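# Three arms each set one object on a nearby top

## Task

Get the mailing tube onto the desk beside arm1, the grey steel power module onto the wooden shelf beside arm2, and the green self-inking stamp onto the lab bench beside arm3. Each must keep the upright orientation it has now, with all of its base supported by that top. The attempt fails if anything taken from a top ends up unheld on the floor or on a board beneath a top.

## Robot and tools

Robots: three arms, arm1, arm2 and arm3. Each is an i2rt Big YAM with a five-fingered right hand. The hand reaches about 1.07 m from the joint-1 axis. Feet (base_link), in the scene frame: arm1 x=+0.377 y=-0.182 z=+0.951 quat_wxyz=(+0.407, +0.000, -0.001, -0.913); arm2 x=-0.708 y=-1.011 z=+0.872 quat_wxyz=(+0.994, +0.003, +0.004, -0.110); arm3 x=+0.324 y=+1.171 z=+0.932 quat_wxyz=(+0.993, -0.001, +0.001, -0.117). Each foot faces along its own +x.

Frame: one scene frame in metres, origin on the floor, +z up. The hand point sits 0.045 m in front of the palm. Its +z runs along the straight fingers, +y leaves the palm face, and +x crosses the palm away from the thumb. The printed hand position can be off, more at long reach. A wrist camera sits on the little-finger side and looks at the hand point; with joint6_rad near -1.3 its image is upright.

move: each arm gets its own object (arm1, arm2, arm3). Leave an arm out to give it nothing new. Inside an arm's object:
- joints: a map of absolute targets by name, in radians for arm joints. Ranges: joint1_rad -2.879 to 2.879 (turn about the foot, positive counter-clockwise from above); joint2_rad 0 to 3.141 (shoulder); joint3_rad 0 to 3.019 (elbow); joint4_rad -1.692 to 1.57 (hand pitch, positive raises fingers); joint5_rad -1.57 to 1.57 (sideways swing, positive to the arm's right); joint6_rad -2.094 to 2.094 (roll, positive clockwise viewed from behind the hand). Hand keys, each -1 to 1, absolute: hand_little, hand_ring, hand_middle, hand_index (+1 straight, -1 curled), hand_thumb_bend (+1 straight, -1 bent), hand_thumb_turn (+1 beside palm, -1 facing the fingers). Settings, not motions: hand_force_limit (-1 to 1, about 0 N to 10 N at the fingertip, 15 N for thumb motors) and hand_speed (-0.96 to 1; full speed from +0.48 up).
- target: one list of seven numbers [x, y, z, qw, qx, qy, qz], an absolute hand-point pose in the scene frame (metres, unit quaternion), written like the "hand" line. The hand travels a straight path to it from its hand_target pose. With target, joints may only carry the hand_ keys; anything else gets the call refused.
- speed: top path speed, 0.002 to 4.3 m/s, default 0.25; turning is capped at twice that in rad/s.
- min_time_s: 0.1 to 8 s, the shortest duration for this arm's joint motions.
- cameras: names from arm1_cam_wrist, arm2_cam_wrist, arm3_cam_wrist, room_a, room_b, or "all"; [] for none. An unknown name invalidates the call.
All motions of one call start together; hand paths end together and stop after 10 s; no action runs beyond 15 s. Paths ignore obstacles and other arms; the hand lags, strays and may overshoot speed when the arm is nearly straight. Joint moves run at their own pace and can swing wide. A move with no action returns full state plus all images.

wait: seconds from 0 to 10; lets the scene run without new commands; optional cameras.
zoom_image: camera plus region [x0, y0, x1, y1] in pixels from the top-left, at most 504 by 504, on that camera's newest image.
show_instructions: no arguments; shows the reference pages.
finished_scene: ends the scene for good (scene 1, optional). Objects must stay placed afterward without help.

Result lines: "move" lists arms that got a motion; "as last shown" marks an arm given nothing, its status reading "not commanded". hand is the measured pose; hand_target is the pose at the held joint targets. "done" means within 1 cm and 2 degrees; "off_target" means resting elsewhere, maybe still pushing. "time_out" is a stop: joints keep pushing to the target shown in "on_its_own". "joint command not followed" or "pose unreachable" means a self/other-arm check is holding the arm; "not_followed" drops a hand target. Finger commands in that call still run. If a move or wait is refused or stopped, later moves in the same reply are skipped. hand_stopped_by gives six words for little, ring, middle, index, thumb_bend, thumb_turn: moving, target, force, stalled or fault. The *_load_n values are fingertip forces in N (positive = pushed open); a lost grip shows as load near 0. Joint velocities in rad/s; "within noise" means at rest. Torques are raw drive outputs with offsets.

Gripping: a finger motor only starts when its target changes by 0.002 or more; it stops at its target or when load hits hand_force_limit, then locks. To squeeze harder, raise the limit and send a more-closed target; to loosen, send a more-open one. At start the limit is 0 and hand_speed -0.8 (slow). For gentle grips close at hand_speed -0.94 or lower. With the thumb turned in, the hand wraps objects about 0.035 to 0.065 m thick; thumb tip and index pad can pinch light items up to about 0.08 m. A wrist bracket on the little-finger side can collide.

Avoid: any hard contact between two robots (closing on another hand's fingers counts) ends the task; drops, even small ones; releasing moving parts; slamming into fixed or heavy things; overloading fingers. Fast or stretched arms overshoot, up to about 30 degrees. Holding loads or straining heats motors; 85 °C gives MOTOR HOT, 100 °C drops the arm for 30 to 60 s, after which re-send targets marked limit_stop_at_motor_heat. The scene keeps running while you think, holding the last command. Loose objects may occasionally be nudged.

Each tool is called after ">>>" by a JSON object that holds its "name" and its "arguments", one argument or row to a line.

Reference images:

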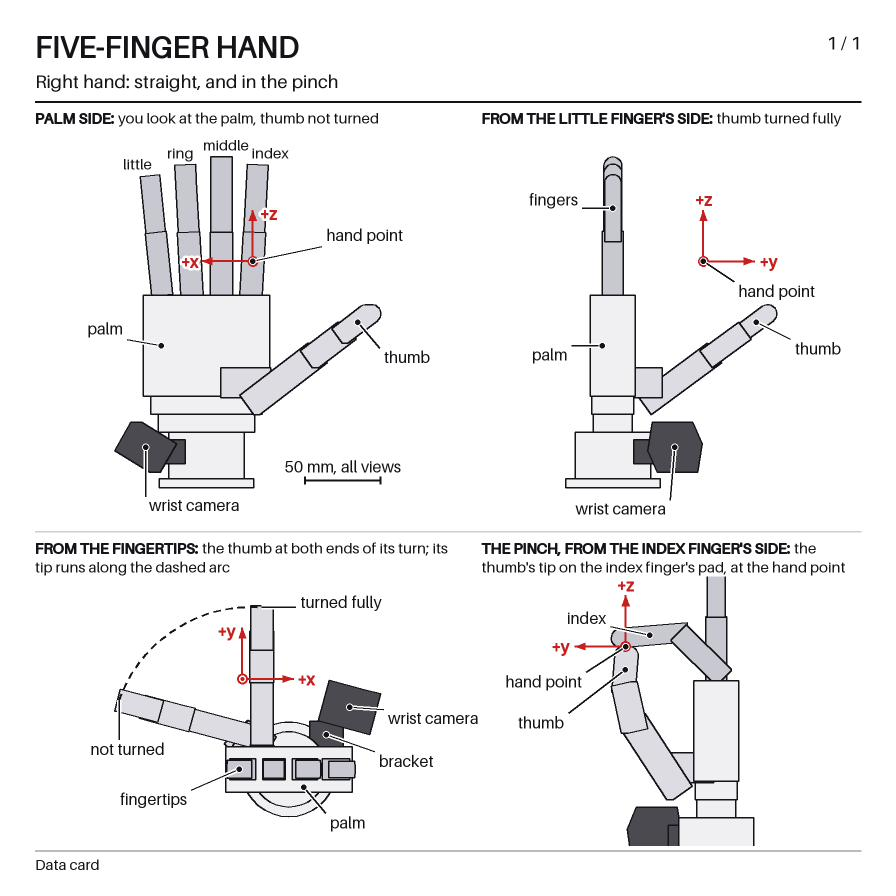

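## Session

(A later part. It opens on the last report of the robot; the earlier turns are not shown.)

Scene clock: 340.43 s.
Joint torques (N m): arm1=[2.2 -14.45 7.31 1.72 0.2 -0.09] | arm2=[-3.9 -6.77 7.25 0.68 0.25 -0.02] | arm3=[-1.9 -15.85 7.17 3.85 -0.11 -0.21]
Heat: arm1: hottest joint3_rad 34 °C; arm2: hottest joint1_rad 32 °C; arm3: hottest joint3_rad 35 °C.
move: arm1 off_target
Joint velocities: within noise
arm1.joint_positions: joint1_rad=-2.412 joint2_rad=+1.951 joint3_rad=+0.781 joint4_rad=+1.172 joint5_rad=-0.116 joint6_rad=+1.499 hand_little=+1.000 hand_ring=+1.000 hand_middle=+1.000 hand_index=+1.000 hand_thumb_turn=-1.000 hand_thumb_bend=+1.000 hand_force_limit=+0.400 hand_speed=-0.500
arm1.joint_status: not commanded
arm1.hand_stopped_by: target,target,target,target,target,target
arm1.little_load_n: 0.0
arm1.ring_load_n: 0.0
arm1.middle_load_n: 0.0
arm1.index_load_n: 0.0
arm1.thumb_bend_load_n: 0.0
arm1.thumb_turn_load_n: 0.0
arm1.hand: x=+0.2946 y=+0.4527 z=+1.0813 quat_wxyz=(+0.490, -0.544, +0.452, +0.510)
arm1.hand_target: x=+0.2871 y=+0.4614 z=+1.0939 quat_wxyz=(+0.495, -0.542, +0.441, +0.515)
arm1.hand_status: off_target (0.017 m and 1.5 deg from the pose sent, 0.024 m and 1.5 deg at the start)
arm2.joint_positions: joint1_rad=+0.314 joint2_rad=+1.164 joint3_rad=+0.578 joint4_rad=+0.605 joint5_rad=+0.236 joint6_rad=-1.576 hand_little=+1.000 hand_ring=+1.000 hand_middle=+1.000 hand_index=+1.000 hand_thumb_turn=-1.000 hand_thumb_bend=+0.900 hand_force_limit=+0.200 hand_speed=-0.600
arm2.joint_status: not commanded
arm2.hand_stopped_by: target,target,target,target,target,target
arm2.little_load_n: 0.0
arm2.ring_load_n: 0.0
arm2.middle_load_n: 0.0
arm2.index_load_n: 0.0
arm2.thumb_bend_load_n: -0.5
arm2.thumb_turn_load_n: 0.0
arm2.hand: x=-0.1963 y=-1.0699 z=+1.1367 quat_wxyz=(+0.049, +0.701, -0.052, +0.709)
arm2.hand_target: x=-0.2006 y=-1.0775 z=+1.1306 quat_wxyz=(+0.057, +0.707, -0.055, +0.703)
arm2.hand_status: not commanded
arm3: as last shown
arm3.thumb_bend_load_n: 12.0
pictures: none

>>> {"name": "move", "arguments": {
  "arm1": {"target": [0.2832, 0.4955, 1.095, 0.49552, -0.54287, 0.44128, 0.51534], "speed": 0.06},
  "cameras": ["arm1_cam_wrist", "arm3_cam_wrist"]
}}

>>> {"name": "zoom_image", "arguments": {
  "camera": "arm1_cam_wrist",
  "region": [200, 140, 370, 380]
}}

Scene clock: 341.97 s.
Joint torques (N m): arm1=[2.2 -12.4 9.87 1.76 0.24 -0.09] | arm2=[-3.43 -6.53 7.35 0.72 0.22 -0.01] | arm3=[-1.61 -15.79 7.76 3.56 -0.04 -0.22]
Heat: arm1: hottest joint3_rad 34 °C; arm2: hottest joint1_rad 32 °C; arm3: hottest joint3_rad 35 °C.
move: arm1 off_target
Joint velocities: within noise
arm1.joint_positions: joint1_rad=-2.406 joint2_rad=+1.955 joint3_rad=+0.850 joint4_rad=+1.114 joint5_rad=-0.110 joint6_rad=+1.499 hand_little=+1.000 hand_ring=+1.000 hand_middle=+1.000 hand_index=+1.000 hand_thumb_turn=-1.000 hand_thumb_bend=+1.000 hand_force_limit=+0.400 hand_speed=-0.500
arm1.joint_status: not commanded
arm1.hand_stopped_by: target,target,target,target,target,target
arm1.little_load_n: 0.0
arm1.ring_load_n: 0.0
arm1.middle_load_n: 0.0
arm1.index_load_n: 0.0
arm1.thumb_bend_load_n: 0.0
arm1.thumb_turn_load_n: 0.0
arm1.hand: x=+0.2918 y=+0.4765 z=+1.0931 quat_wxyz=(+0.492, -0.542, +0.449, +0.512)
arm1.hand_target: x=+0.2832 y=+0.4939 z=+1.0953 quat_wxyz=(+0.495, -0.543, +0.441, +0.515)
arm1.hand_status: off_target (0.021 m and 1.1 deg from the pose sent, 0.046 m and 1.5 deg at the start)
arm2, arm3: as last shown
arm2.thumb_bend_load_n: 0.0
arm2.thumb_turn_load_n: 0.5
arm3.joint_positions: joint1_rad=-1.356 joint2_rad=+1.669 joint3_rad=+0.856 joint4_rad=+0.840 joint5_rad=-0.133 joint6_rad=-1.606 hand_little=+1.000 hand_ring=+1.000 hand_middle=+1.000 hand_index=+1.000 hand_thumb_turn=-1.000 hand_thumb_bend=-0.139 hand_force_limit=+0.550 hand_speed=-0.930
arm3.thumb_bend_load_n: 11.5
arm3.hand: x=+0.2751 y=+0.5080 z=+1.1351 quat_wxyz=(+0.489, +0.529, -0.453, +0.525)
arm3.hand_target: x=+0.2681 y=+0.5053 z=+1.1500 quat_wxyz=(+0.507, +0.521, -0.440, +0.527)
arm1_cam_wrist: T_world_to_cam=[[-0.96125, -0.07651, -0.26483, 0.61437], [-0.18997, -0.51227, 0.83755, -0.61063], [-0.19975, 0.85541, 0.47789, -0.75591]] pos_world=[0.32357, 0.38081, 1.03538]
arm3_cam_wrist: T_world_to_cam=[[-0.93857, -0.13937, 0.3157, -0.03126], [-0.34453, 0.43102, -0.83398, 0.82425], [-0.01984, -0.89151, -0.45256, 1.09045]] pos_world=[0.27627, 0.61253, 1.19077]

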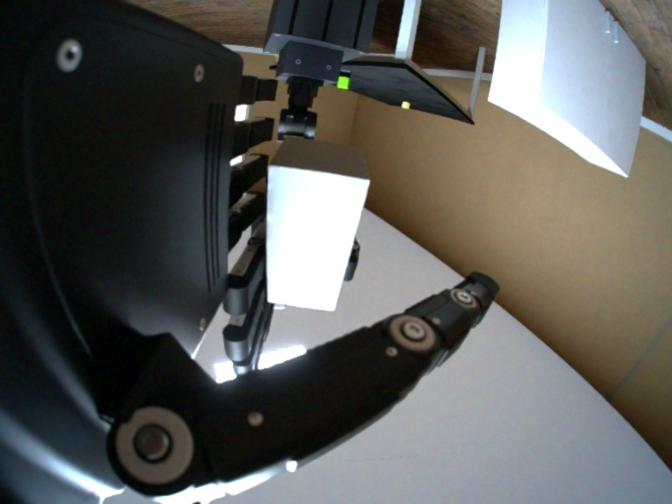

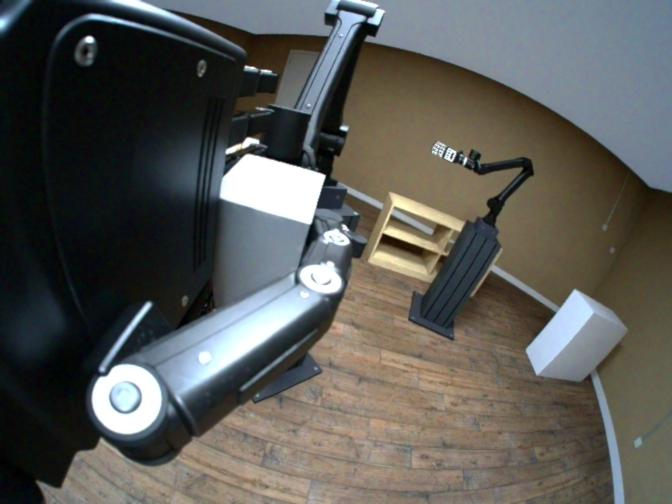

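Scaled by 2.100 from the camera's image (finer frame: 960x720).

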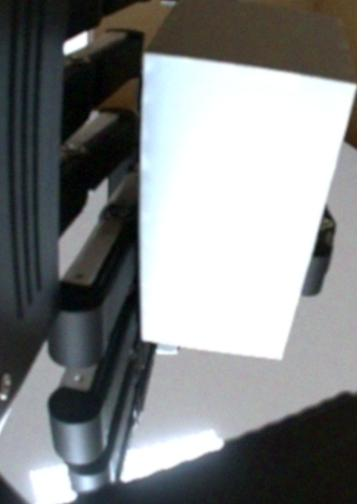

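>>> {"name": "zoom_image", "arguments": {
  "camera": "arm1_cam_wrist",
  "region": [210, 240, 370, 380]
}}

>>> {"name": "zoom_image", "arguments": {
  "camera": "arm1_cam_wrist",
  "region": [210, 120, 370, 260]
}}

>>> {"name": "zoom_image", "arguments": {
  "camera": "arm3_cam_wrist",
  "region": [190, 100, 370, 340]
}}

Scaled by 3.150 from the camera's image (finer frame: 960x720).

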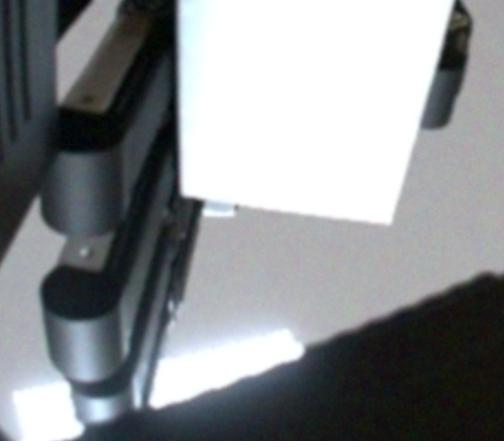

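Scaled by 3.150 from the camera's image (finer frame: 960x720).

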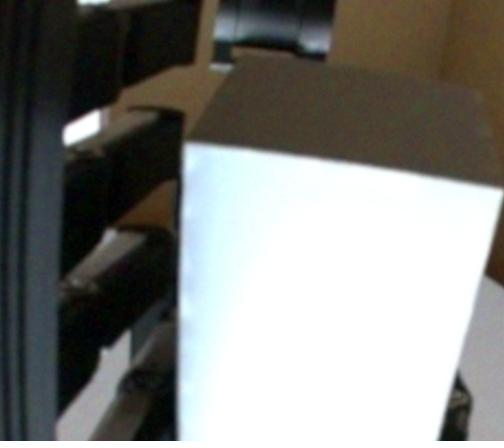

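Scaled by 2.100 from the camera's image (finer frame: 960x720).

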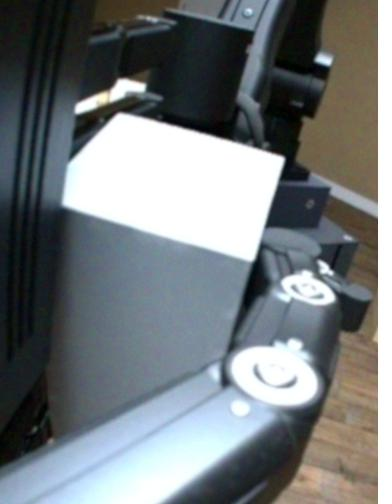

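>>> {"name": "move", "arguments": {
  "arm1": {"target": [0.2858, 0.466, 1.088, 0.49552, -0.54287, 0.44128, 0.51534], "speed": 0.08},
  "cameras": ["arm1_cam_wrist", "arm3_cam_wrist"]
}}

Scene clock: 347.23 s.
Joint torques (N m): arm1=[1.79 -13.63 4.67 3.15 0.06 -0.1] | arm2=[-3.6 -6.83 7.28 0.73 0.24 -0.01] | arm3=[-1.26 -15.68 7.86 3.56 -0.07 -0.2]
Heat: arm1: hottest joint3_rad 35 °C; arm2: hottest joint1_rad 32 °C; arm3: hottest joint3_rad 35 °C.
move: arm1 done
Joint velocities: within noise
arm1.joint_positions: joint1_rad=-2.406 joint2_rad=+1.955 joint3_rad=+0.837 joint4_rad=+1.142 joint5_rad=-0.110 joint6_rad=+1.499 hand_little=+1.000 hand_ring=+1.000 hand_middle=+1.000 hand_index=+1.000 hand_thumb_turn=-1.000 hand_thumb_bend=+1.000 hand_force_limit=+0.400 hand_speed=-0.500
arm1.joint_status: not commanded
arm1.hand_stopped_by: target,target,target,target,target,target
arm1.little_load_n: 0.0
arm1.ring_load_n: 0.0
arm1.middle_load_n: 0.0
arm1.index_load_n: 0.0
arm1.thumb_bend_load_n: 0.0
arm1.thumb_turn_load_n: 0.0
arm1.hand: x=+0.2918 y=+0.4713 z=+1.0945 quat_wxyz=(+0.496, -0.539, +0.446, +0.515)
arm1.hand_target: x=+0.2858 y=+0.4661 z=+1.0882 quat_wxyz=(+0.495, -0.543, +0.441, +0.515)
arm1.hand_status: done (0.010 m and 0.7 deg from the pose sent, 0.013 m and 1.1 deg at the start)
arm2, arm3: as last shown
arm3.joint_positions: joint1_rad=-1.356 joint2_rad=+1.669 joint3_rad=+0.856 joint4_rad=+0.842 joint5_rad=-0.133 joint6_rad=-1.606 hand_little=+1.000 hand_ring=+1.000 hand_middle=+1.000 hand_index=+1.000 hand_thumb_turn=-1.000 hand_thumb_bend=-0.139 hand_force_limit=+0.550 hand_speed=-0.930
arm3.thumb_bend_load_n: 11.0
arm3.thumb_turn_load_n: 0.0
arm3.hand: x=+0.2751 y=+0.5080 z=+1.1356 quat_wxyz=(+0.489, +0.529, -0.453, +0.525)
arm1_cam_wrist: T_world_to_cam=[[-0.96125, -0.07277, -0.26588, 0.61372], [-0.18997, -0.52403, 0.83025, -0.60081], [-0.19975, 0.84859, 0.4899, -0.76212]] pos_world=[0.32357, 0.37655, 1.03536]
arm3_cam_wrist: T_world_to_cam=[[-0.93844, -0.13886, 0.31629, -0.03237], [-0.34485, 0.42973, -0.83451, 0.82593], [-0.02004, -0.89222, -0.45116, 1.08937]] pos_world=[0.27627, 0.61253, 1.19097]

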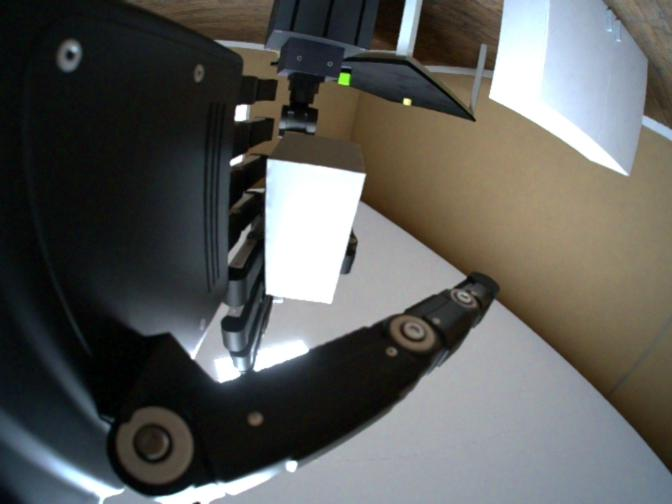

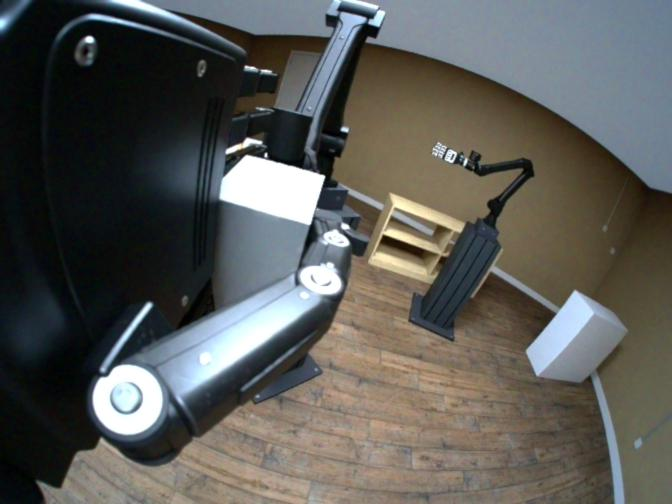

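>>> {"name": "move", "arguments": {
  "arm1": {"target": [0.2866, 0.455, 1.081, 0.49552, -0.54287, 0.44128, 0.51534], "speed": 0.08},
  "cameras": ["arm1_cam_wrist"]
}}

>>> {"name": "zoom_image", "arguments": {
  "camera": "arm1_cam_wrist",
  "region": [210, 140, 370, 380]
}}

Scene clock: 348.83 s.
Joint torques (N m): arm1=[1.96 -12.81 4.51 3.06 0.02 -0.08] | arm2=[-3.6 -6.83 7.24 0.75 0.25 -0.03] | arm3=[-1.38 -15.62 7.75 3.47 -0.07 -0.21]
Heat: arm1: hottest joint3_rad 35 °C; arm2: hottest joint1_rad 32 °C; arm3: hottest joint3_rad 35 °C.
move: arm1 off_target
Joint velocities: within noise
arm1.joint_positions: joint1_rad=-2.406 joint2_rad=+1.955 joint3_rad=+0.806 joint4_rad=+1.182 joint5_rad=-0.110 joint6_rad=+1.499 hand_little=+1.000 hand_ring=+1.000 hand_middle=+1.000 hand_index=+1.000 hand_thumb_turn=-1.000 hand_thumb_bend=+1.000 hand_force_limit=+0.400 hand_speed=-0.500
arm1.joint_status: not commanded
arm1.hand_stopped_by: target,target,target,target,target,target
arm1.little_load_n: 0.0
arm1.ring_load_n: 0.0
arm1.middle_load_n: 0.0
arm1.index_load_n: 0.0
arm1.thumb_bend_load_n: 0.0
arm1.thumb_turn_load_n: -0.5
arm1.hand: x=+0.2919 y=+0.4603 z=+1.0920 quat_wxyz=(+0.498, -0.536, +0.443, +0.517)
arm1.hand_target: x=+0.2866 y=+0.4549 z=+1.0810 quat_wxyz=(+0.495, -0.543, +0.441, +0.515)
arm1.hand_status: off_target (0.013 m and 0.9 deg from the pose sent, 0.022 m and 0.7 deg at the start)
arm2, arm3: as last shown
arm2.thumb_turn_load_n: 0.0
arm1_cam_wrist: T_world_to_cam=[[-0.96127, -0.07027, -0.26649, 0.61177], [-0.18989, -0.53194, 0.82522, -0.59541], [-0.19974, 0.84386, 0.498, -0.75819]] pos_world=[0.32357, 0.36607, 1.03195]

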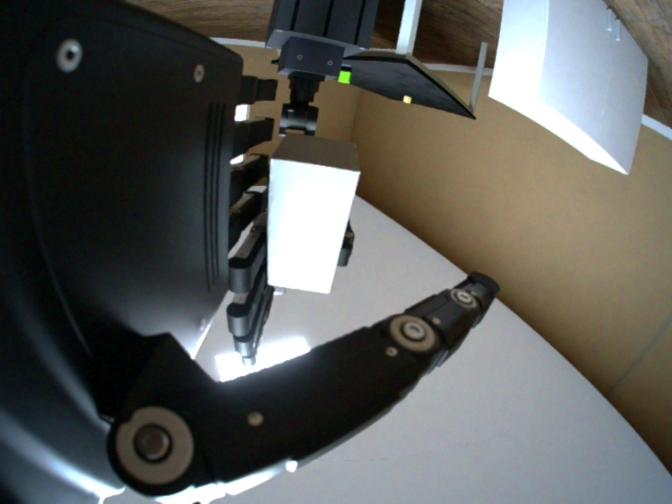

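Scaled by 2.100 from the camera's image (finer frame: 960x720).

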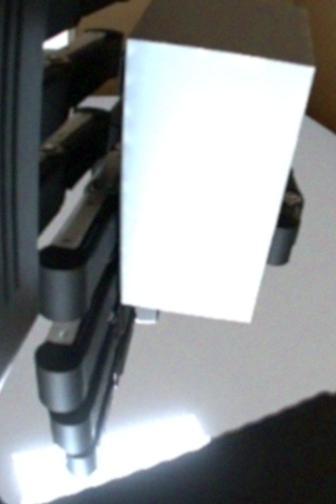

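>>> {"name": "move", "arguments": {
  "arm1": {"target": [0.2866, 0.452, 1.073, 0.49552, -0.54287, 0.44128, 0.51534], "speed": 0.12}
}}

Scene clock: 350.17 s.
Joint torques (N m): arm1=[1.9 -11.93 4.38 3.08 0 -0.08] | arm2=[-3.66 -6.71 7.25 0.76 0.24 -0.01] | arm3=[-1.32 -15.74 7.82 3.58 -0.05 -0.21]
Heat: arm1: hottest joint3_rad 35 °C; arm2: hottest joint1_rad 32 °C; arm3: hottest joint3_rad 35 °C.
move: arm1 off_target
Joint velocities: within noise
arm1.joint_positions: joint1_rad=-2.406 joint2_rad=+1.960 joint3_rad=+0.798 joint4_rad=+1.207 joint5_rad=-0.110 joint6_rad=+1.499 hand_little=+1.000 hand_ring=+1.000 hand_middle=+1.000 hand_index=+1.000 hand_thumb_turn=-1.000 hand_thumb_bend=+1.000 hand_force_limit=+0.400 hand_speed=-0.500
arm1.joint_status: not commanded
arm1.hand_stopped_by: target,target,target,target,target,target
arm1.little_load_n: 0.0
arm1.ring_load_n: 0.0
arm1.middle_load_n: 0.0
arm1.index_load_n: 0.0
arm1.thumb_bend_load_n: 0.0
arm1.thumb_turn_load_n: -0.5
arm1.hand: x=+0.2919 y=+0.4571 z=+1.0917 quat_wxyz=(+0.501, -0.534, +0.440, +0.520)
arm1.hand_target: x=+0.2867 y=+0.4517 z=+1.0732 quat_wxyz=(+0.495, -0.543, +0.441, +0.515)
arm1.hand_status: off_target (0.020 m and 1.3 deg from the pose sent, 0.021 m and 0.9 deg at the start)
arm2: as last shown
arm3.joint_positions: joint1_rad=-1.356 joint2_rad=+1.669 joint3_rad=+0.856 joint4_rad=+0.842 joint5_rad=-0.133 joint6_rad=-1.606 hand_little=+1.000 hand_ring=+1.000 hand_middle=+1.000 hand_index=+1.000 hand_thumb_turn=-1.000 hand_thumb_bend=-0.139 hand_force_limit=+0.550 hand_speed=-0.930
arm3.joint_status: not commanded
arm3.hand_stopped_by: target,target,target,target,force,target
arm3.little_load_n: 0.0
arm3.ring_load_n: 0.0
arm3.middle_load_n: 0.0
arm3.index_load_n: 0.0
arm3.thumb_bend_load_n: 10.5
arm3.thumb_turn_load_n: 0.0
arm3.hand: x=+0.2751 y=+0.5080 z=+1.1356 quat_wxyz=(+0.489, +0.529, -0.453, +0.525)
arm3.hand_target: x=+0.2681 y=+0.5053 z=+1.1500 quat_wxyz=(+0.507, +0.521, -0.440, +0.527)
arm3.hand_status: not commanded
pictures: none

>>> {"name": "move", "arguments": {
  "arm1": {"target": [0.2866, 0.452, 1.060, 0.49552, -0.54287, 0.44128, 0.51534], "speed": 0.12}
}}

Scene clock: 351.53 s.
Joint torques (N m): arm1=[1.79 -12.1 4.45 3.02 0.01 -0.1] | arm2=[-3.6 -6.48 7.32 0.73 0.23 -0.01] | arm3=[-1.32 -15.5 8.01 3.4 -0.05 -0.21]
Heat: arm1: hottest joint3_rad 35 °C; arm2: hottest joint1_rad 32 °C; arm3: hottest joint3_rad 35 °C.
move: arm1 off_target
Joint velocities: within noise
arm1.joint_positions: joint1_rad=-2.406 joint2_rad=+2.000 joint3_rad=+0.798 joint4_rad=+1.243 joint5_rad=-0.110 joint6_rad=+1.499 hand_little=+1.000 hand_ring=+1.000 hand_middle=+1.000 hand_index=+1.000 hand_thumb_turn=-1.000 hand_thumb_bend=+1.000 hand_force_limit=+0.400 hand_speed=-0.500
arm1.joint_status: not commanded
arm1.hand_stopped_by: target,target,target,target,target,target
arm1.little_load_n: 0.0
arm1.ring_load_n: -0.5
arm1.middle_load_n: 0.0
arm1.index_load_n: 0.0
arm1.thumb_bend_load_n: 0.0
arm1.thumb_turn_load_n: 0.0
arm1.hand: x=+0.2919 y=+0.4559 z=+1.0762 quat_wxyz=(+0.500, -0.535, +0.442, +0.518)
arm1.hand_target: x=+0.2867 y=+0.4517 z=+1.0601 quat_wxyz=(+0.495, -0.543, +0.441, +0.515)
arm1.hand_status: off_target (0.017 m and 1.1 deg from the pose sent, 0.033 m and 1.4 deg at the start)
arm2, arm3: as last shown
arm2.thumb_turn_load_n: 0.5
arm3.thumb_bend_load_n: 11.0
pictures: none

>>> {"name": "move", "arguments": {
  "arm1": {"target": [0.2844, 0.474, 1.064, 0.49552, -0.54287, 0.44128, 0.51534], "speed": 0.08},
  "cameras": ["arm1_cam_wrist"]
}}

>>> {"name": "zoom_image", "arguments": {
  "camera": "arm1_cam_wrist",
  "region": [210, 140, 370, 380]
}}

Scene clock: 353.80 s.
Joint torques (N m): arm1=[1.79 -12.16 7.32 1.65 0.16 -0.09] | arm2=[-3.49 -6.77 7.31 0.72 0.23 -0.02] | arm3=[-1.26 -15.85 7.88 3.48 -0.07 -0.2]
Heat: arm1: hottest joint3_rad 35 °C; arm2: hottest joint1_rad 32 °C; arm3: hottest joint3_rad 35 °C.
move: arm1 off_target
Joint velocities: within noise
arm1.joint_positions: joint1_rad=-2.406 joint2_rad=+2.011 joint3_rad=+0.823 joint4_rad=+1.226 joint5_rad=-0.110 joint6_rad=+1.499 hand_little=+1.000 hand_ring=+1.000 hand_middle=+1.000 hand_index=+1.000 hand_thumb_turn=-1.000 hand_thumb_bend=+1.000 hand_force_limit=+0.400 hand_speed=-0.500
arm1.joint_status: not commanded
arm1.hand_stopped_by: target,target,target,target,target,target
arm1.little_load_n: 0.0
arm1.ring_load_n: 0.0
arm1.middle_load_n: 0.0
arm1.index_load_n: 0.0
arm1.thumb_bend_load_n: 0.0
arm1.thumb_turn_load_n: 0.0
arm1.hand: x=+0.2919 y=+0.4642 z=+1.0753 quat_wxyz=(+0.500, -0.535, +0.442, +0.518)
arm1.hand_target: x=+0.2845 y=+0.4731 z=+1.0640 quat_wxyz=(+0.495, -0.543, +0.441, +0.515)
arm1.hand_status: off_target (0.017 m and 1.0 deg from the pose sent, 0.023 m and 1.1 deg at the start)
arm2, arm3: as last shown
arm3.thumb_bend_load_n: 10.5
arm1_cam_wrist: T_world_to_cam=[[-0.96127, -0.06907, -0.2668, 0.60738], [-0.18988, -0.53568, 0.8228, -0.57522], [-0.19975, 0.84159, 0.50182, -0.75626]] pos_world=[0.32357, 0.37028, 1.01484]

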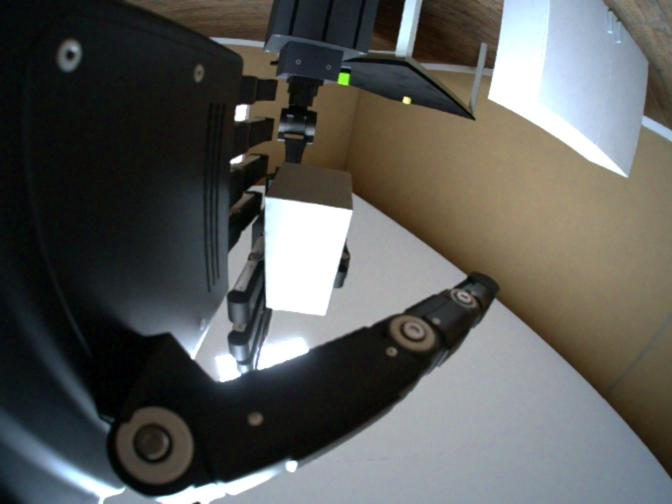

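Scaled by 2.100 from the camera's image (finer frame: 960x720).

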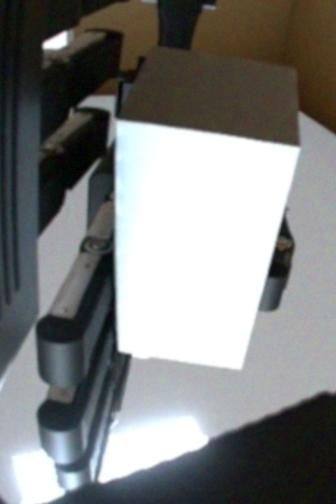

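>>> {"name": "move", "arguments": {
  "arm1": {"target": [0.2825, 0.490, 1.069, 0.49552, -0.54287, 0.44128, 0.51534], "speed": 0.08}
}}

Scene clock: 355.97 s.
Joint torques (N m): arm1=[2.2 -12.86 7.77 1.88 0.2 -0.09] | arm2=[-3.55 -6.83 7.34 0.79 0.24 -0.02] | arm3=[-1.49 -15.79 8.01 3.48 -0.08 -0.24]
Heat: arm1: hottest joint3_rad 35 °C; arm2: hottest joint1_rad 32 °C; arm3: hottest joint3_rad 35 °C.
move: arm1 off_target
Joint velocities: within noise
arm1.joint_positions: joint1_rad=-2.404 joint2_rad=+2.015 joint3_rad=+0.866 joint4_rad=+1.185 joint5_rad=-0.108 joint6_rad=+1.499 hand_little=+1.000 hand_ring=+1.000 hand_middle=+1.000 hand_index=+1.000 hand_thumb_turn=-1.000 hand_thumb_bend=+1.000 hand_force_limit=+0.400 hand_speed=-0.500
arm1.joint_status: not commanded
arm1.hand_stopped_by: target,target,target,target,target,target
arm1.little_load_n: 0.0
arm1.ring_load_n: 0.0
arm1.middle_load_n: 0.0
arm1.index_load_n: 0.0
arm1.thumb_bend_load_n: 0.0
arm1.thumb_turn_load_n: 0.0
arm1.hand: x=+0.2905 y=+0.4795 z=+1.0801 quat_wxyz=(+0.499, -0.536, +0.442, +0.518)
arm1.hand_target: x=+0.2827 y=+0.4890 z=+1.0690 quat_wxyz=(+0.495, -0.543, +0.441, +0.515)
arm1.hand_status: off_target (0.017 m and 1.0 deg from the pose sent, 0.028 m and 1.0 deg at the start)
arm2, arm3: as last shown
arm2.thumb_turn_load_n: 0.0
arm3.index_load_n: 0.5
arm3.thumb_bend_load_n: 11.0
arm3.thumb_turn_load_n: -0.5
pictures: none

>>> {"name": "move", "arguments": {
  "arm1": {"target": [0.281, 0.5035, 1.0690, 0.49552, -0.54287, 0.44128, 0.51534], "speed": 0.08},
  "cameras": ["arm1_cam_wrist", "arm3_cam_wrist"]
}}

>>> {"name": "zoom_image", "arguments": {
  "camera": "arm1_cam_wrist",
  "region": [190, 120, 390, 400]
}}

Scene clock: 357.27 s.
Joint torques (N m): arm1=[1.96 -12.92 8.08 1.69 0.2 -0.11] | arm2=[-3.72 -6.77 7.34 0.8 0.23 -0.02] | arm3=[-0.85 -15.44 7.94 3.6 -0.06 -0.19]
Heat: arm1: hottest joint3_rad 35 °C; arm2: hottest joint1_rad 32 °C; arm3: hottest joint3_rad 35 °C.
move: arm1 off_target
Joint velocities: within noise
arm1.joint_positions: joint1_rad=-2.401 joint2_rad=+2.030 joint3_rad=+0.906 joint4_rad=+1.161 joint5_rad=-0.105 joint6_rad=+1.499 hand_little=+1.000 hand_ring=+1.000 hand_middle=+1.000 hand_index=+1.000 hand_thumb_turn=-1.000 hand_thumb_bend=+1.000 hand_force_limit=+0.400 hand_speed=-0.500
arm1.joint_status: not commanded
arm1.hand_stopped_by: target,target,target,target,target,target
arm1.little_load_n: 0.0
arm1.ring_load_n: 0.0
arm1.middle_load_n: 0.0
arm1.index_load_n: 0.0
arm1.thumb_bend_load_n: 0.0
arm1.thumb_turn_load_n: 0.0
arm1.hand: x=+0.2891 y=+0.4926 z=+1.0804 quat_wxyz=(+0.499, -0.536, +0.443, +0.518)
arm1.hand_target: x=+0.2811 y=+0.5024 z=+1.0691 quat_wxyz=(+0.495, -0.543, +0.441, +0.515)
arm1.hand_status: off_target (0.018 m and 1.0 deg from the pose sent, 0.028 m and 1.0 deg at the start)
arm2.joint_positions: joint1_rad=+0.314 joint2_rad=+1.164 joint3_rad=+0.578 joint4_rad=+0.605 joint5_rad=+0.236 joint6_rad=-1.576 hand_little=+1.000 hand_ring=+1.000 hand_middle=+1.000 hand_index=+1.000 hand_thumb_turn=-1.000 hand_thumb_bend=+0.900 hand_force_limit=+0.200 hand_speed=-0.600
arm2.joint_status: not commanded
arm2.hand_stopped_by: target,target,target,target,target,target
arm2.little_load_n: 0.0
arm2.ring_load_n: 0.0
arm2.middle_load_n: 0.5
arm2.index_load_n: 0.0
arm2.thumb_bend_load_n: 0.5
arm2.thumb_turn_load_n: 0.0
arm2.hand: x=-0.1963 y=-1.0699 z=+1.1367 quat_wxyz=(+0.049, +0.701, -0.052, +0.709)
arm2.hand_target: x=-0.2006 y=-1.0775 z=+1.1306 quat_wxyz=(+0.057, +0.707, -0.055, +0.703)
arm2.hand_status: not commanded
arm3: as last shown
arm3.index_load_n: 0.0
arm3.thumb_turn_load_n: 0.0
arm1_cam_wrist: T_world_to_cam=[[-0.9613, -0.06978, -0.26654, 0.60815], [-0.18956, -0.53452, 0.82362, -0.56626], [-0.19994, 0.84227, 0.5006, -0.78219]] pos_world=[0.32087, 0.39858, 1.02004]
arm3_cam_wrist: T_world_to_cam=[[-0.93844, -0.13886, 0.31629, -0.03237], [-0.34485, 0.42973, -0.83451, 0.82593], [-0.02004, -0.89222, -0.45116, 1.08937]] pos_world=[0.27627, 0.61253, 1.19097]

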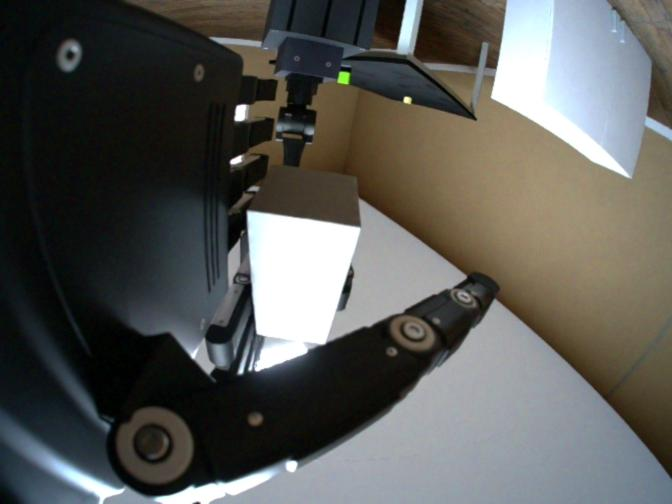

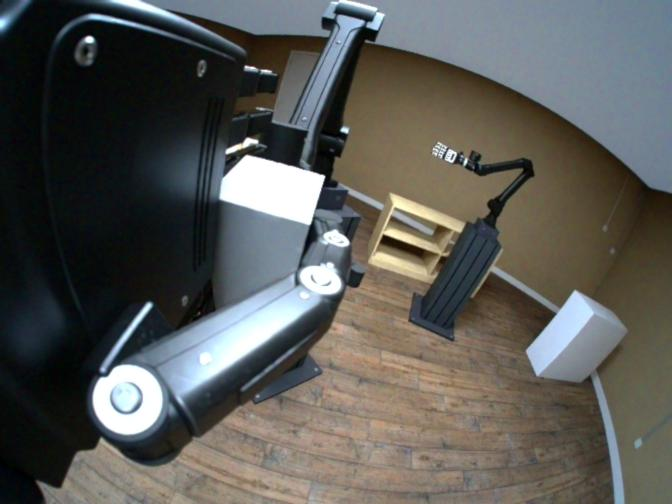

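Scaled by 1.800 from the camera's image (finer frame: 960x720).

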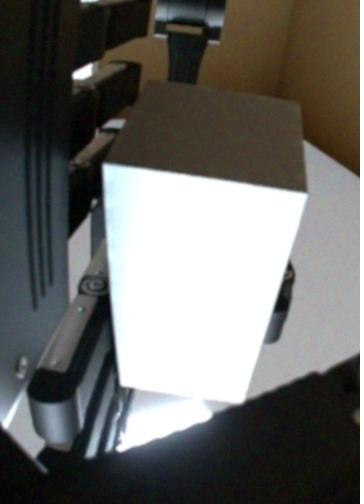

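>>> {"name": "move", "arguments": {
  "arm1": {"target": [0.2710, 0.5015, 1.0705, 0.49552, -0.54287, 0.44128, 0.51534], "speed": 0.05},
  "cameras": ["arm1_cam_wrist"]
}}

>>> {"name": "zoom_image", "arguments": {
  "camera": "arm1_cam_wrist",
  "region": [190, 120, 390, 400]
}}

Scene clock: 359.77 s.
Joint torques (N m): arm1=[2.08 -13.16 7.65 1.78 0.19 -0.08] | arm2=[-3.55 -6.65 7.3 0.75 0.24 -0.03] | arm3=[-1.44 -15.68 7.91 3.43 -0.05 -0.22]
Heat: arm1: hottest joint3_rad 36 °C; arm2: hottest joint1_rad 32 °C; arm3: hottest joint3_rad 35 °C.
move: arm1 off_target
Joint velocities: within noise
arm1.joint_positions: joint1_rad=-2.380 joint2_rad=+2.030 joint3_rad=+0.906 joint4_rad=+1.161 joint5_rad=-0.085 joint6_rad=+1.499 hand_little=+1.000 hand_ring=+1.000 hand_middle=+1.000 hand_index=+1.000 hand_thumb_turn=-1.000 hand_thumb_bend=+1.000 hand_force_limit=+0.400 hand_speed=-0.500
arm1.joint_status: not commanded
arm1.hand_stopped_by: target,target,target,target,target,target
arm1.little_load_n: 0.0
arm1.ring_load_n: 0.0
arm1.middle_load_n: 0.0
arm1.index_load_n: 0.0
arm1.thumb_bend_load_n: 0.0
arm1.thumb_turn_load_n: -0.5
arm1.hand: x=+0.2787 y=+0.4923 z=+1.0802 quat_wxyz=(+0.499, -0.536, +0.443, +0.518)
arm1.hand_target: x=+0.2711 y=+0.5007 z=+1.0704 quat_wxyz=(+0.495, -0.543, +0.441, +0.515)
arm1.hand_status: off_target (0.015 m and 0.9 deg from the pose sent, 0.022 m and 1.0 deg at the start)
arm2, arm3: as last shown
arm2.middle_load_n: 0.0
arm2.thumb_bend_load_n: 0.0
arm3.hand_target: x=+0.2681 y=+0.5053 z=+1.1500 quat_wxyz=(+0.506, +0.521, -0.440, +0.527)
arm1_cam_wrist: T_world_to_cam=[[-0.96143, -0.07064, -0.26584, 0.59774], [-0.18857, -0.53435, 0.82396, -0.56895], [-0.20025, 0.84231, 0.50042, -0.78365]] pos_world=[0.31047, 0.39828, 1.01984]

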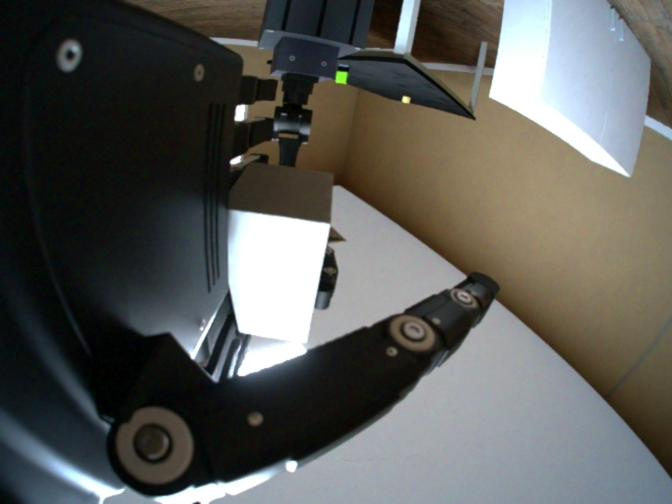

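Scaled by 1.800 from the camera's image (finer frame: 960x720).

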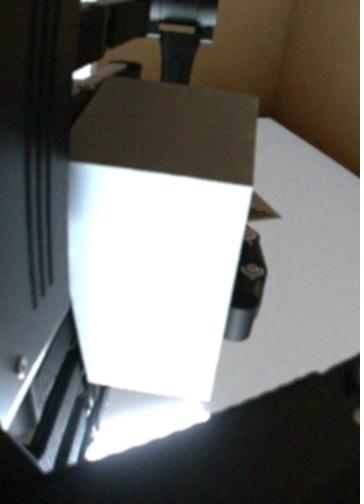

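>>> {"name": "move", "arguments": {
  "arm1": {"target": [0.2694, 0.5013, 1.0710, 0.49552, -0.54287, 0.44128, 0.51534], "speed": 0.05}
}}

>>> {"name": "move", "arguments": {
  "arm1": {"joints": {"hand_thumb_bend": 0.3, "hand_speed": -0.6, "hand_force_limit": -0.6}},
  "cameras": ["arm1_cam_wrist", "arm3_cam_wrist"]
}}

Scene clock: 361.47 s.
Joint torques (N m): arm1=[2.2 -13.51 7.75 1.72 0.22 -0.1] | arm2=[-3.55 -6.89 7.31 0.8 0.24 -0.02] | arm3=[-0.91 -15.33 8.09 3.48 -0.05 -0.18]
Heat: arm1: hottest joint3_rad 36 °C; arm2: hottest joint1_rad 32 °C; arm3: hottest joint3_rad 35 °C.
move: arm1 off_target
Joint velocities: within noise
arm1.joint_positions: joint1_rad=-2.378 joint2_rad=+2.030 joint3_rad=+0.906 joint4_rad=+1.161 joint5_rad=-0.082 joint6_rad=+1.499 hand_little=+1.000 hand_ring=+1.000 hand_middle=+1.000 hand_index=+1.000 hand_thumb_turn=-1.000 hand_thumb_bend=+1.000 hand_force_limit=+0.400 hand_speed=-0.500
arm1.joint_status: not commanded
arm1.hand_stopped_by: target,target,target,target,target,target
arm1.little_load_n: 0.0
arm1.ring_load_n: 0.0
arm1.middle_load_n: 0.5
arm1.index_load_n: 0.0
arm1.thumb_bend_load_n: 0.0
arm1.thumb_turn_load_n: 0.0
arm1.hand: x=+0.2780 y=+0.4924 z=+1.0802 quat_wxyz=(+0.499, -0.536, +0.443, +0.518)
arm1.hand_target: x=+0.2695 y=+0.5005 z=+1.0709 quat_wxyz=(+0.495, -0.543, +0.441, +0.515)
arm1.hand_status: off_target (0.015 m and 1.0 deg from the pose sent, 0.016 m and 0.9 deg at the start)
arm2, arm3: as last shown
arm2.thumb_turn_load_n: 0.5
pictures: none

Scene clock: 363.17 s.
Joint torques (N m): arm1=[2.02 -13.57 7.62 1.74 0.21 -0.09] | arm2=[-3.49 -6.71 7.32 0.68 0.22 -0.01] | arm3=[-1.26 -15.85 7.86 3.51 -0.04 -0.23]
Heat: arm1: hottest joint3_rad 36 °C; arm2: hottest joint1_rad 32 °C; arm3: hottest joint3_rad 35 °C.
move: arm1 done
Joint velocities: within noise
arm1.joint_positions: joint1_rad=-2.378 joint2_rad=+2.030 joint3_rad=+0.906 joint4_rad=+1.161 joint5_rad=-0.082 joint6_rad=+1.499 hand_little=+1.000 hand_ring=+1.000 hand_middle=+1.000 hand_index=+1.000 hand_thumb_turn=-1.000 hand_thumb_bend=+0.300 hand_force_limit=-0.600 hand_speed=-0.600
arm1.joint_status: all done
arm1.hand_stopped_by: target,target,target,target,target,target
arm1.little_load_n: 0.0
arm1.ring_load_n: 0.0
arm1.middle_load_n: 0.0
arm1.index_load_n: 0.0
arm1.thumb_bend_load_n: 0.0
arm1.thumb_turn_load_n: 0.0
arm1.hand: x=+0.2780 y=+0.4924 z=+1.0802 quat_wxyz=(+0.499, -0.536, +0.443, +0.518)
arm1.hand_target: x=+0.2695 y=+0.5005 z=+1.0709 quat_wxyz=(+0.495, -0.543, +0.441, +0.515)
arm1.hand_status: not commanded
arm2, arm3: as last shown
arm2.little_load_n: 0.5
arm2.thumb_turn_load_n: 0.0
arm3.ring_load_n: 0.5
arm1_cam_wrist: T_world_to_cam=[[-0.96153, -0.06956, -0.26573, 0.5965], [-0.18909, -0.53409, 0.82401, -0.56912], [-0.19924, 0.84256, 0.5004, -0.78433]] pos_world=[0.30967, 0.39837, 1.01994]
arm3_cam_wrist: T_world_to_cam=[[-0.93844, -0.13886, 0.31629, -0.03237], [-0.34485, 0.42973, -0.83451, 0.82593], [-0.02004, -0.89222, -0.45116, 1.08937]] pos_world=[0.27627, 0.61253, 1.19097]

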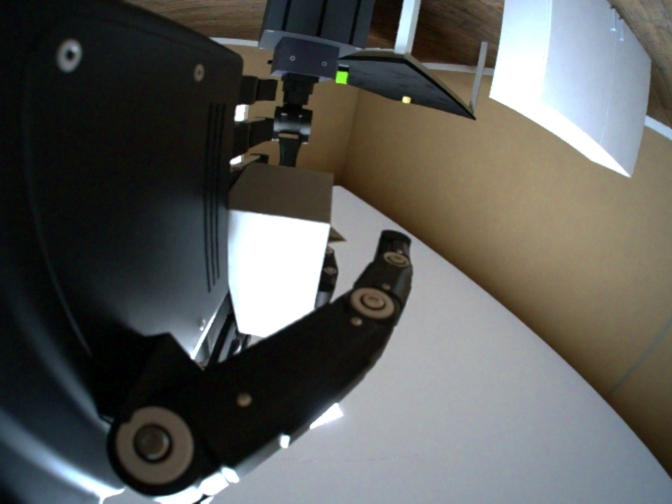

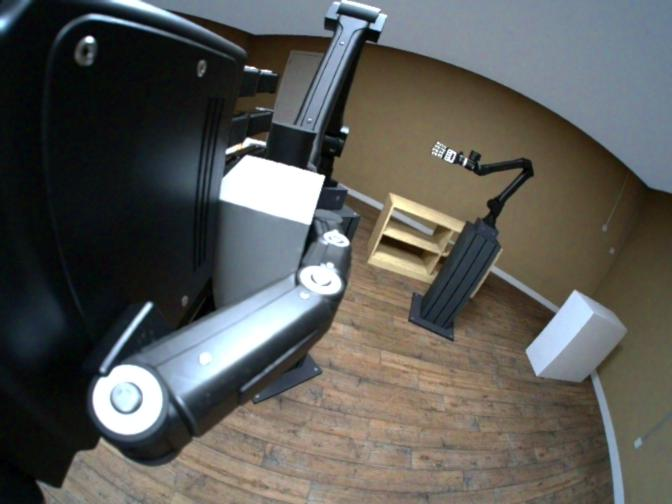

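>>> {"name": "move", "arguments": {
  "arm1": {"joints": {"hand_thumb_bend": -0.35, "hand_speed": -0.94, "hand_force_limit": -0.5}},
  "cameras": ["arm1_cam_wrist", "arm3_cam_wrist"]
}}

Scene clock: 368.43 s.
Joint torques (N m): arm1=[2.08 -13.22 7.66 1.7 0.2 -0.1] | arm2=[-3.49 -6.42 7.27 0.76 0.24 -0.02] | arm3=[-1.61 -15.56 7.98 3.51 -0.09 -0.17]
Heat: arm1: hottest joint3_rad 36 °C; arm2: hottest joint1_rad 32 °C; arm3: hottest joint3_rad 35 °C.
move: arm1 off_target
Joint velocities: within noise
arm1.joint_positions: joint1_rad=-2.378 joint2_rad=+2.030 joint3_rad=+0.906 joint4_rad=+1.160 joint5_rad=-0.082 joint6_rad=+1.499 hand_little=+1.000 hand_ring=+1.000 hand_middle=+1.000 hand_index=+1.000 hand_thumb_turn=-1.000 hand_thumb_bend=-0.101 hand_force_limit=-0.500 hand_speed=-0.940
arm1.joint_status: hand_thumb_bend off_target (ended at -0.101, target -0.350); the others done
arm1.hand_stopped_by: target,target,target,target,force,target
arm1.little_load_n: 0.0
arm1.ring_load_n: 0.0
arm1.middle_load_n: 0.0
arm1.index_load_n: 0.0
arm1.thumb_bend_load_n: 4.0
arm1.thumb_turn_load_n: 0.0
arm1.hand: x=+0.2777 y=+0.4924 z=+1.0801 quat_wxyz=(+0.499, -0.536, +0.443, +0.518)
arm1.hand_target: x=+0.2694 y=+0.5005 z=+1.0709 quat_wxyz=(+0.495, -0.543, +0.441, +0.515)
arm1.hand_status: not commanded
arm2: as last shown
arm2.little_load_n: 0.0
arm2.index_load_n: -0.5
arm3.joint_positions: joint1_rad=-1.356 joint2_rad=+1.669 joint3_rad=+0.856 joint4_rad=+0.842 joint5_rad=-0.133 joint6_rad=-1.610 hand_little=+1.000 hand_ring=+1.000 hand_middle=+1.000 hand_index=+1.000 hand_thumb_turn=-1.000 hand_thumb_bend=-0.139 hand_force_limit=+0.550 hand_speed=-0.930
arm3.joint_status: not commanded
arm3.hand_stopped_by: target,target,target,target,force,target
arm3.little_load_n: -0.5
arm3.ring_load_n: 0.0
arm3.middle_load_n: 0.0
arm3.index_load_n: 0.0
arm3.thumb_bend_load_n: 11.0
arm3.thumb_turn_load_n: 0.0
arm3.hand: x=+0.2750 y=+0.5080 z=+1.1358 quat_wxyz=(+0.490, +0.530, -0.452, +0.524)
arm3.hand_target: x=+0.2681 y=+0.5053 z=+1.1500 quat_wxyz=(+0.507, +0.521, -0.440, +0.527)
arm3.hand_status: not commanded
arm1_cam_wrist: T_world_to_cam=[[-0.96151, -0.07001, -0.26569, 0.59641], [-0.18888, -0.53387, 0.8242, -0.56948], [-0.19954, 0.84267, 0.5001, -0.78388]] pos_world=[0.30947, 0.39827, 1.01985]
arm3_cam_wrist: T_world_to_cam=[[-0.93713, -0.13861, 0.32027, -0.03759], [-0.34828, 0.42941, -0.83325, 0.82579], [-0.02203, -0.89241, -0.45069, 1.08957]] pos_world=[0.27638, 0.61253, 1.19118]

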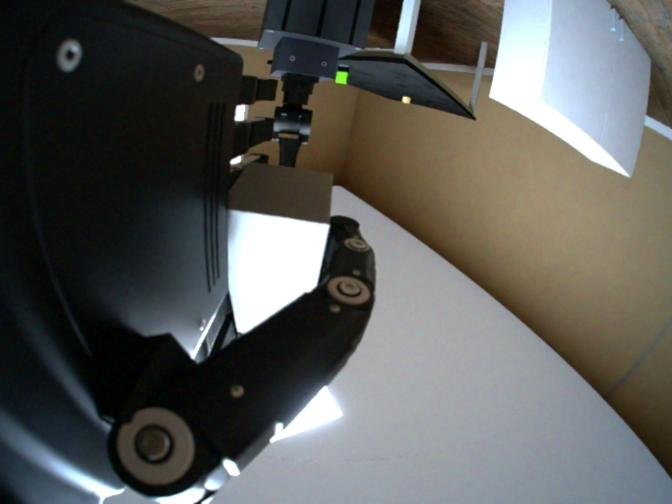

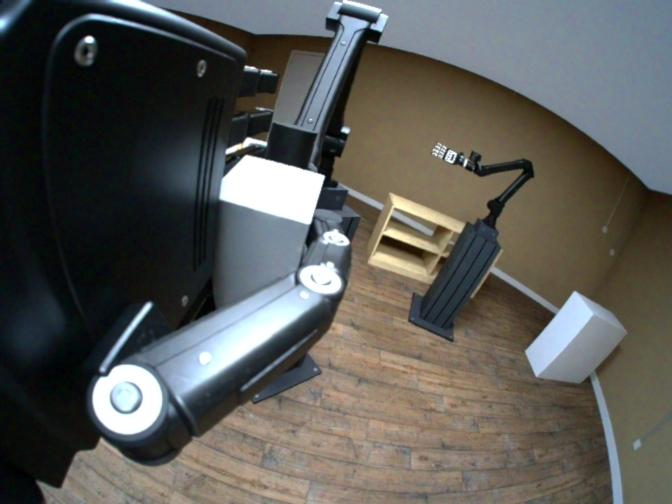

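>>> {"name": "move", "arguments": {
  "arm1": {"joints": {"hand_thumb_bend": -0.55, "hand_speed": -0.93, "hand_force_limit": 0.55}},
  "cameras": ["arm1_cam_wrist", "arm3_cam_wrist"]
}}

Scene clock: 369.70 s.
Joint torques (N m): arm1=[2.26 -13.27 7.62 1.66 0.21 -0.09] | arm2=[-3.78 -6.53 7.3 0.79 0.24 -0.02] | arm3=[-1.79 -15.79 7.71 3.64 -0.04 -0.14]
Heat: arm1: hottest joint3_rad 36 °C; arm2: hottest joint1_rad 32 °C; arm3: hottest joint3_rad 35 °C.
move: arm1 off_target
Joint velocities: within noise
arm1.joint_positions: joint1_rad=-2.377 joint2_rad=+2.030 joint3_rad=+0.906 joint4_rad=+1.160 joint5_rad=-0.082 joint6_rad=+1.496 hand_little=+1.000 hand_ring=+1.000 hand_middle=+1.000 hand_index=+1.000 hand_thumb_turn=-1.000 hand_thumb_bend=-0.143 hand_force_limit=+0.550 hand_speed=-0.930
arm1.joint_status: hand_thumb_bend off_target (ended at -0.143, target -0.550); the others done
arm1.hand_stopped_by: target,target,target,target,force,target
arm1.little_load_n: 0.0
arm1.ring_load_n: 0.0
arm1.middle_load_n: 0.5
arm1.index_load_n: 0.0
arm1.thumb_bend_load_n: 11.5
arm1.thumb_turn_load_n: 1.0
arm1.hand: x=+0.2774 y=+0.4924 z=+1.0799 quat_wxyz=(+0.499, -0.536, +0.442, +0.517)
arm1.hand_target: x=+0.2695 y=+0.5005 z=+1.0709 quat_wxyz=(+0.495, -0.543, +0.441, +0.515)
arm1.hand_status: not commanded
arm2, arm3: as last shown
arm2.index_load_n: 0.0
arm3.joint_positions: joint1_rad=-1.356 joint2_rad=+1.669 joint3_rad=+0.856 joint4_rad=+0.842 joint5_rad=-0.134 joint6_rad=-1.612 hand_little=+1.000 hand_ring=+1.000 hand_middle=+1.000 hand_index=+1.000 hand_thumb_turn=-1.000 hand_thumb_bend=-0.139 hand_force_limit=+0.550 hand_speed=-0.930
arm3.little_load_n: 0.0
arm3.hand: x=+0.2750 y=+0.5080 z=+1.1360 quat_wxyz=(+0.491, +0.531, -0.451, +0.524)
arm3.hand_target: x=+0.2681 y=+0.5053 z=+1.1500 quat_wxyz=(+0.506, +0.521, -0.440, +0.527)
arm1_cam_wrist: T_world_to_cam=[[-0.96079, -0.07025, -0.26824, 0.59867], [-0.19087, -0.53416, 0.82355, -0.56804], [-0.20114, 0.84246, 0.49981, -0.783]] pos_world=[0.30928, 0.39828, 1.01975]
arm3_cam_wrist: T_world_to_cam=[[-0.93633, -0.1389, 0.32247, -0.0402], [-0.35038, 0.42907, -0.83255, 0.82586], [-0.02272, -0.89253, -0.45042, 1.08956]] pos_world=[0.27648, 0.61253, 1.19129]

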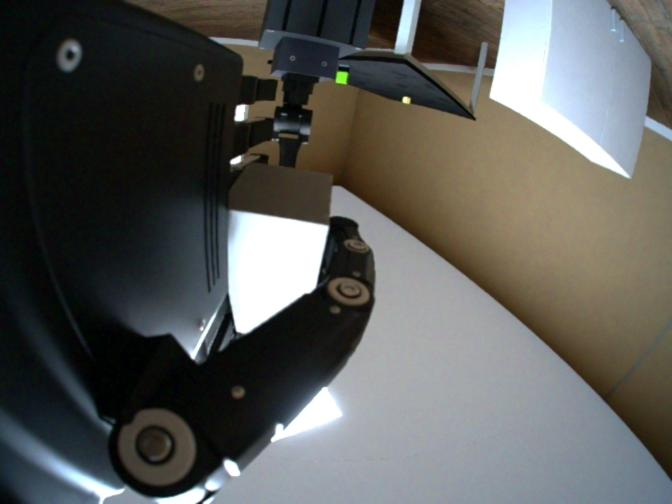

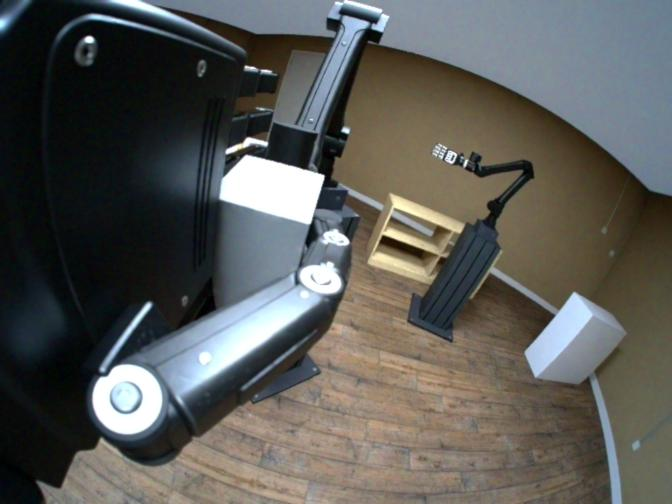

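>>> {"name": "move", "arguments": {
  "arm3": {"joints": {"hand_thumb_bend": 0.1, "hand_speed": -0.92}},
  "cameras": ["arm1_cam_wrist", "arm3_cam_wrist"]
}}

Scene clock: 372.50 s.
Joint torques (N m): arm1=[1.96 -13.57 7.54 2.21 0.2 -0.09] | arm2=[-3.6 -6.65 7.3 0.75 0.24 -0.02] | arm3=[-1.14 -15.85 7.83 3.15 -0.07 -0.18]
Heat: arm1: hottest joint3_rad 37 °C; arm2: hottest joint1_rad 32 °C; arm3: hottest joint3_rad 35 °C.
move: arm3 done
Joint velocities: within noise
arm1, arm2: as last shown
arm1.joint_positions: joint1_rad=-2.377 joint2_rad=+2.037 joint3_rad=+0.906 joint4_rad=+1.148 joint5_rad=-0.082 joint6_rad=+1.496 hand_little=+1.000 hand_ring=+1.000 hand_middle=+1.000 hand_index=+1.000 hand_thumb_turn=-1.000 hand_thumb_bend=-0.143 hand_force_limit=+0.550 hand_speed=-0.930
arm1.middle_load_n: 0.0
arm1.thumb_bend_load_n: 9.5
arm1.hand: x=+0.2769 y=+0.4926 z=+1.0719 quat_wxyz=(+0.494, -0.542, +0.447, +0.513)
arm1.hand_target: x=+0.2694 y=+0.5005 z=+1.0709 quat_wxyz=(+0.495, -0.543, +0.441, +0.515)
arm2.thumb_bend_load_n: 0.5
arm3.joint_positions: joint1_rad=-1.356 joint2_rad=+1.669 joint3_rad=+0.856 joint4_rad=+0.849 joint5_rad=-0.134 joint6_rad=-1.613 hand_little=+1.000 hand_ring=+1.000 hand_middle=+1.000 hand_index=+1.000 hand_thumb_turn=-1.000 hand_thumb_bend=+0.100 hand_force_limit=+0.550 hand_speed=-0.920
arm3.joint_status: all done
arm3.hand_stopped_by: target,target,target,target,target,target
arm3.little_load_n: 0.0
arm3.ring_load_n: 0.0
arm3.middle_load_n: 0.0
arm3.index_load_n: 0.0
arm3.thumb_bend_load_n: 0.0
arm3.thumb_turn_load_n: 0.0
arm3.hand: x=+0.2751 y=+0.5078 z=+1.1381 quat_wxyz=(+0.493, +0.529, -0.449, +0.525)
arm3.hand_target: x=+0.2681 y=+0.5053 z=+1.1500 quat_wxyz=(+0.507, +0.522, -0.440, +0.527)
arm3.hand_status: not commanded
arm1_cam_wrist: T_world_to_cam=[[-0.96056, -0.0762, -0.26744, 0.59805], [-0.19108, -0.51787, 0.83385, -0.58033], [-0.20204, 0.85206, 0.48288, -0.76566]] pos_world=[0.30888, 0.39743, 1.01357]
arm3_cam_wrist: T_world_to_cam=[[-0.93611, -0.13676, 0.32404, -0.04375], [-0.35098, 0.42249, -0.83565, 0.83483], [-0.02262, -0.89599, -0.4435, 1.0843]] pos_world=[0.27658, 0.61283, 1.19269]

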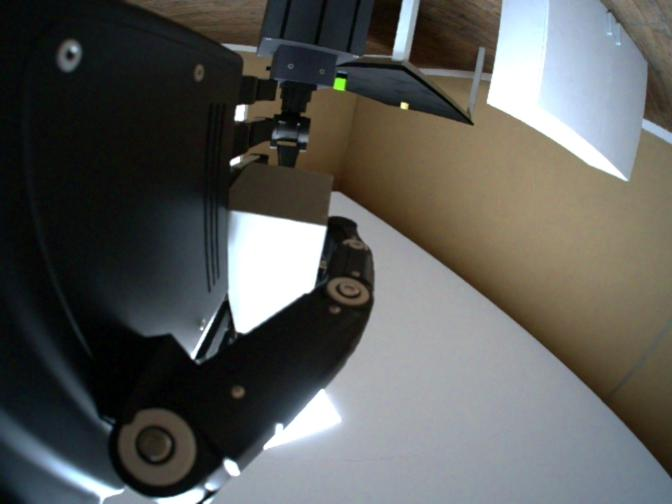

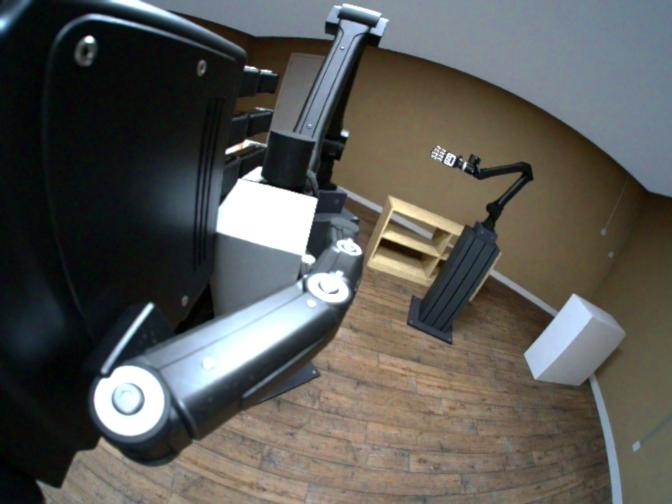

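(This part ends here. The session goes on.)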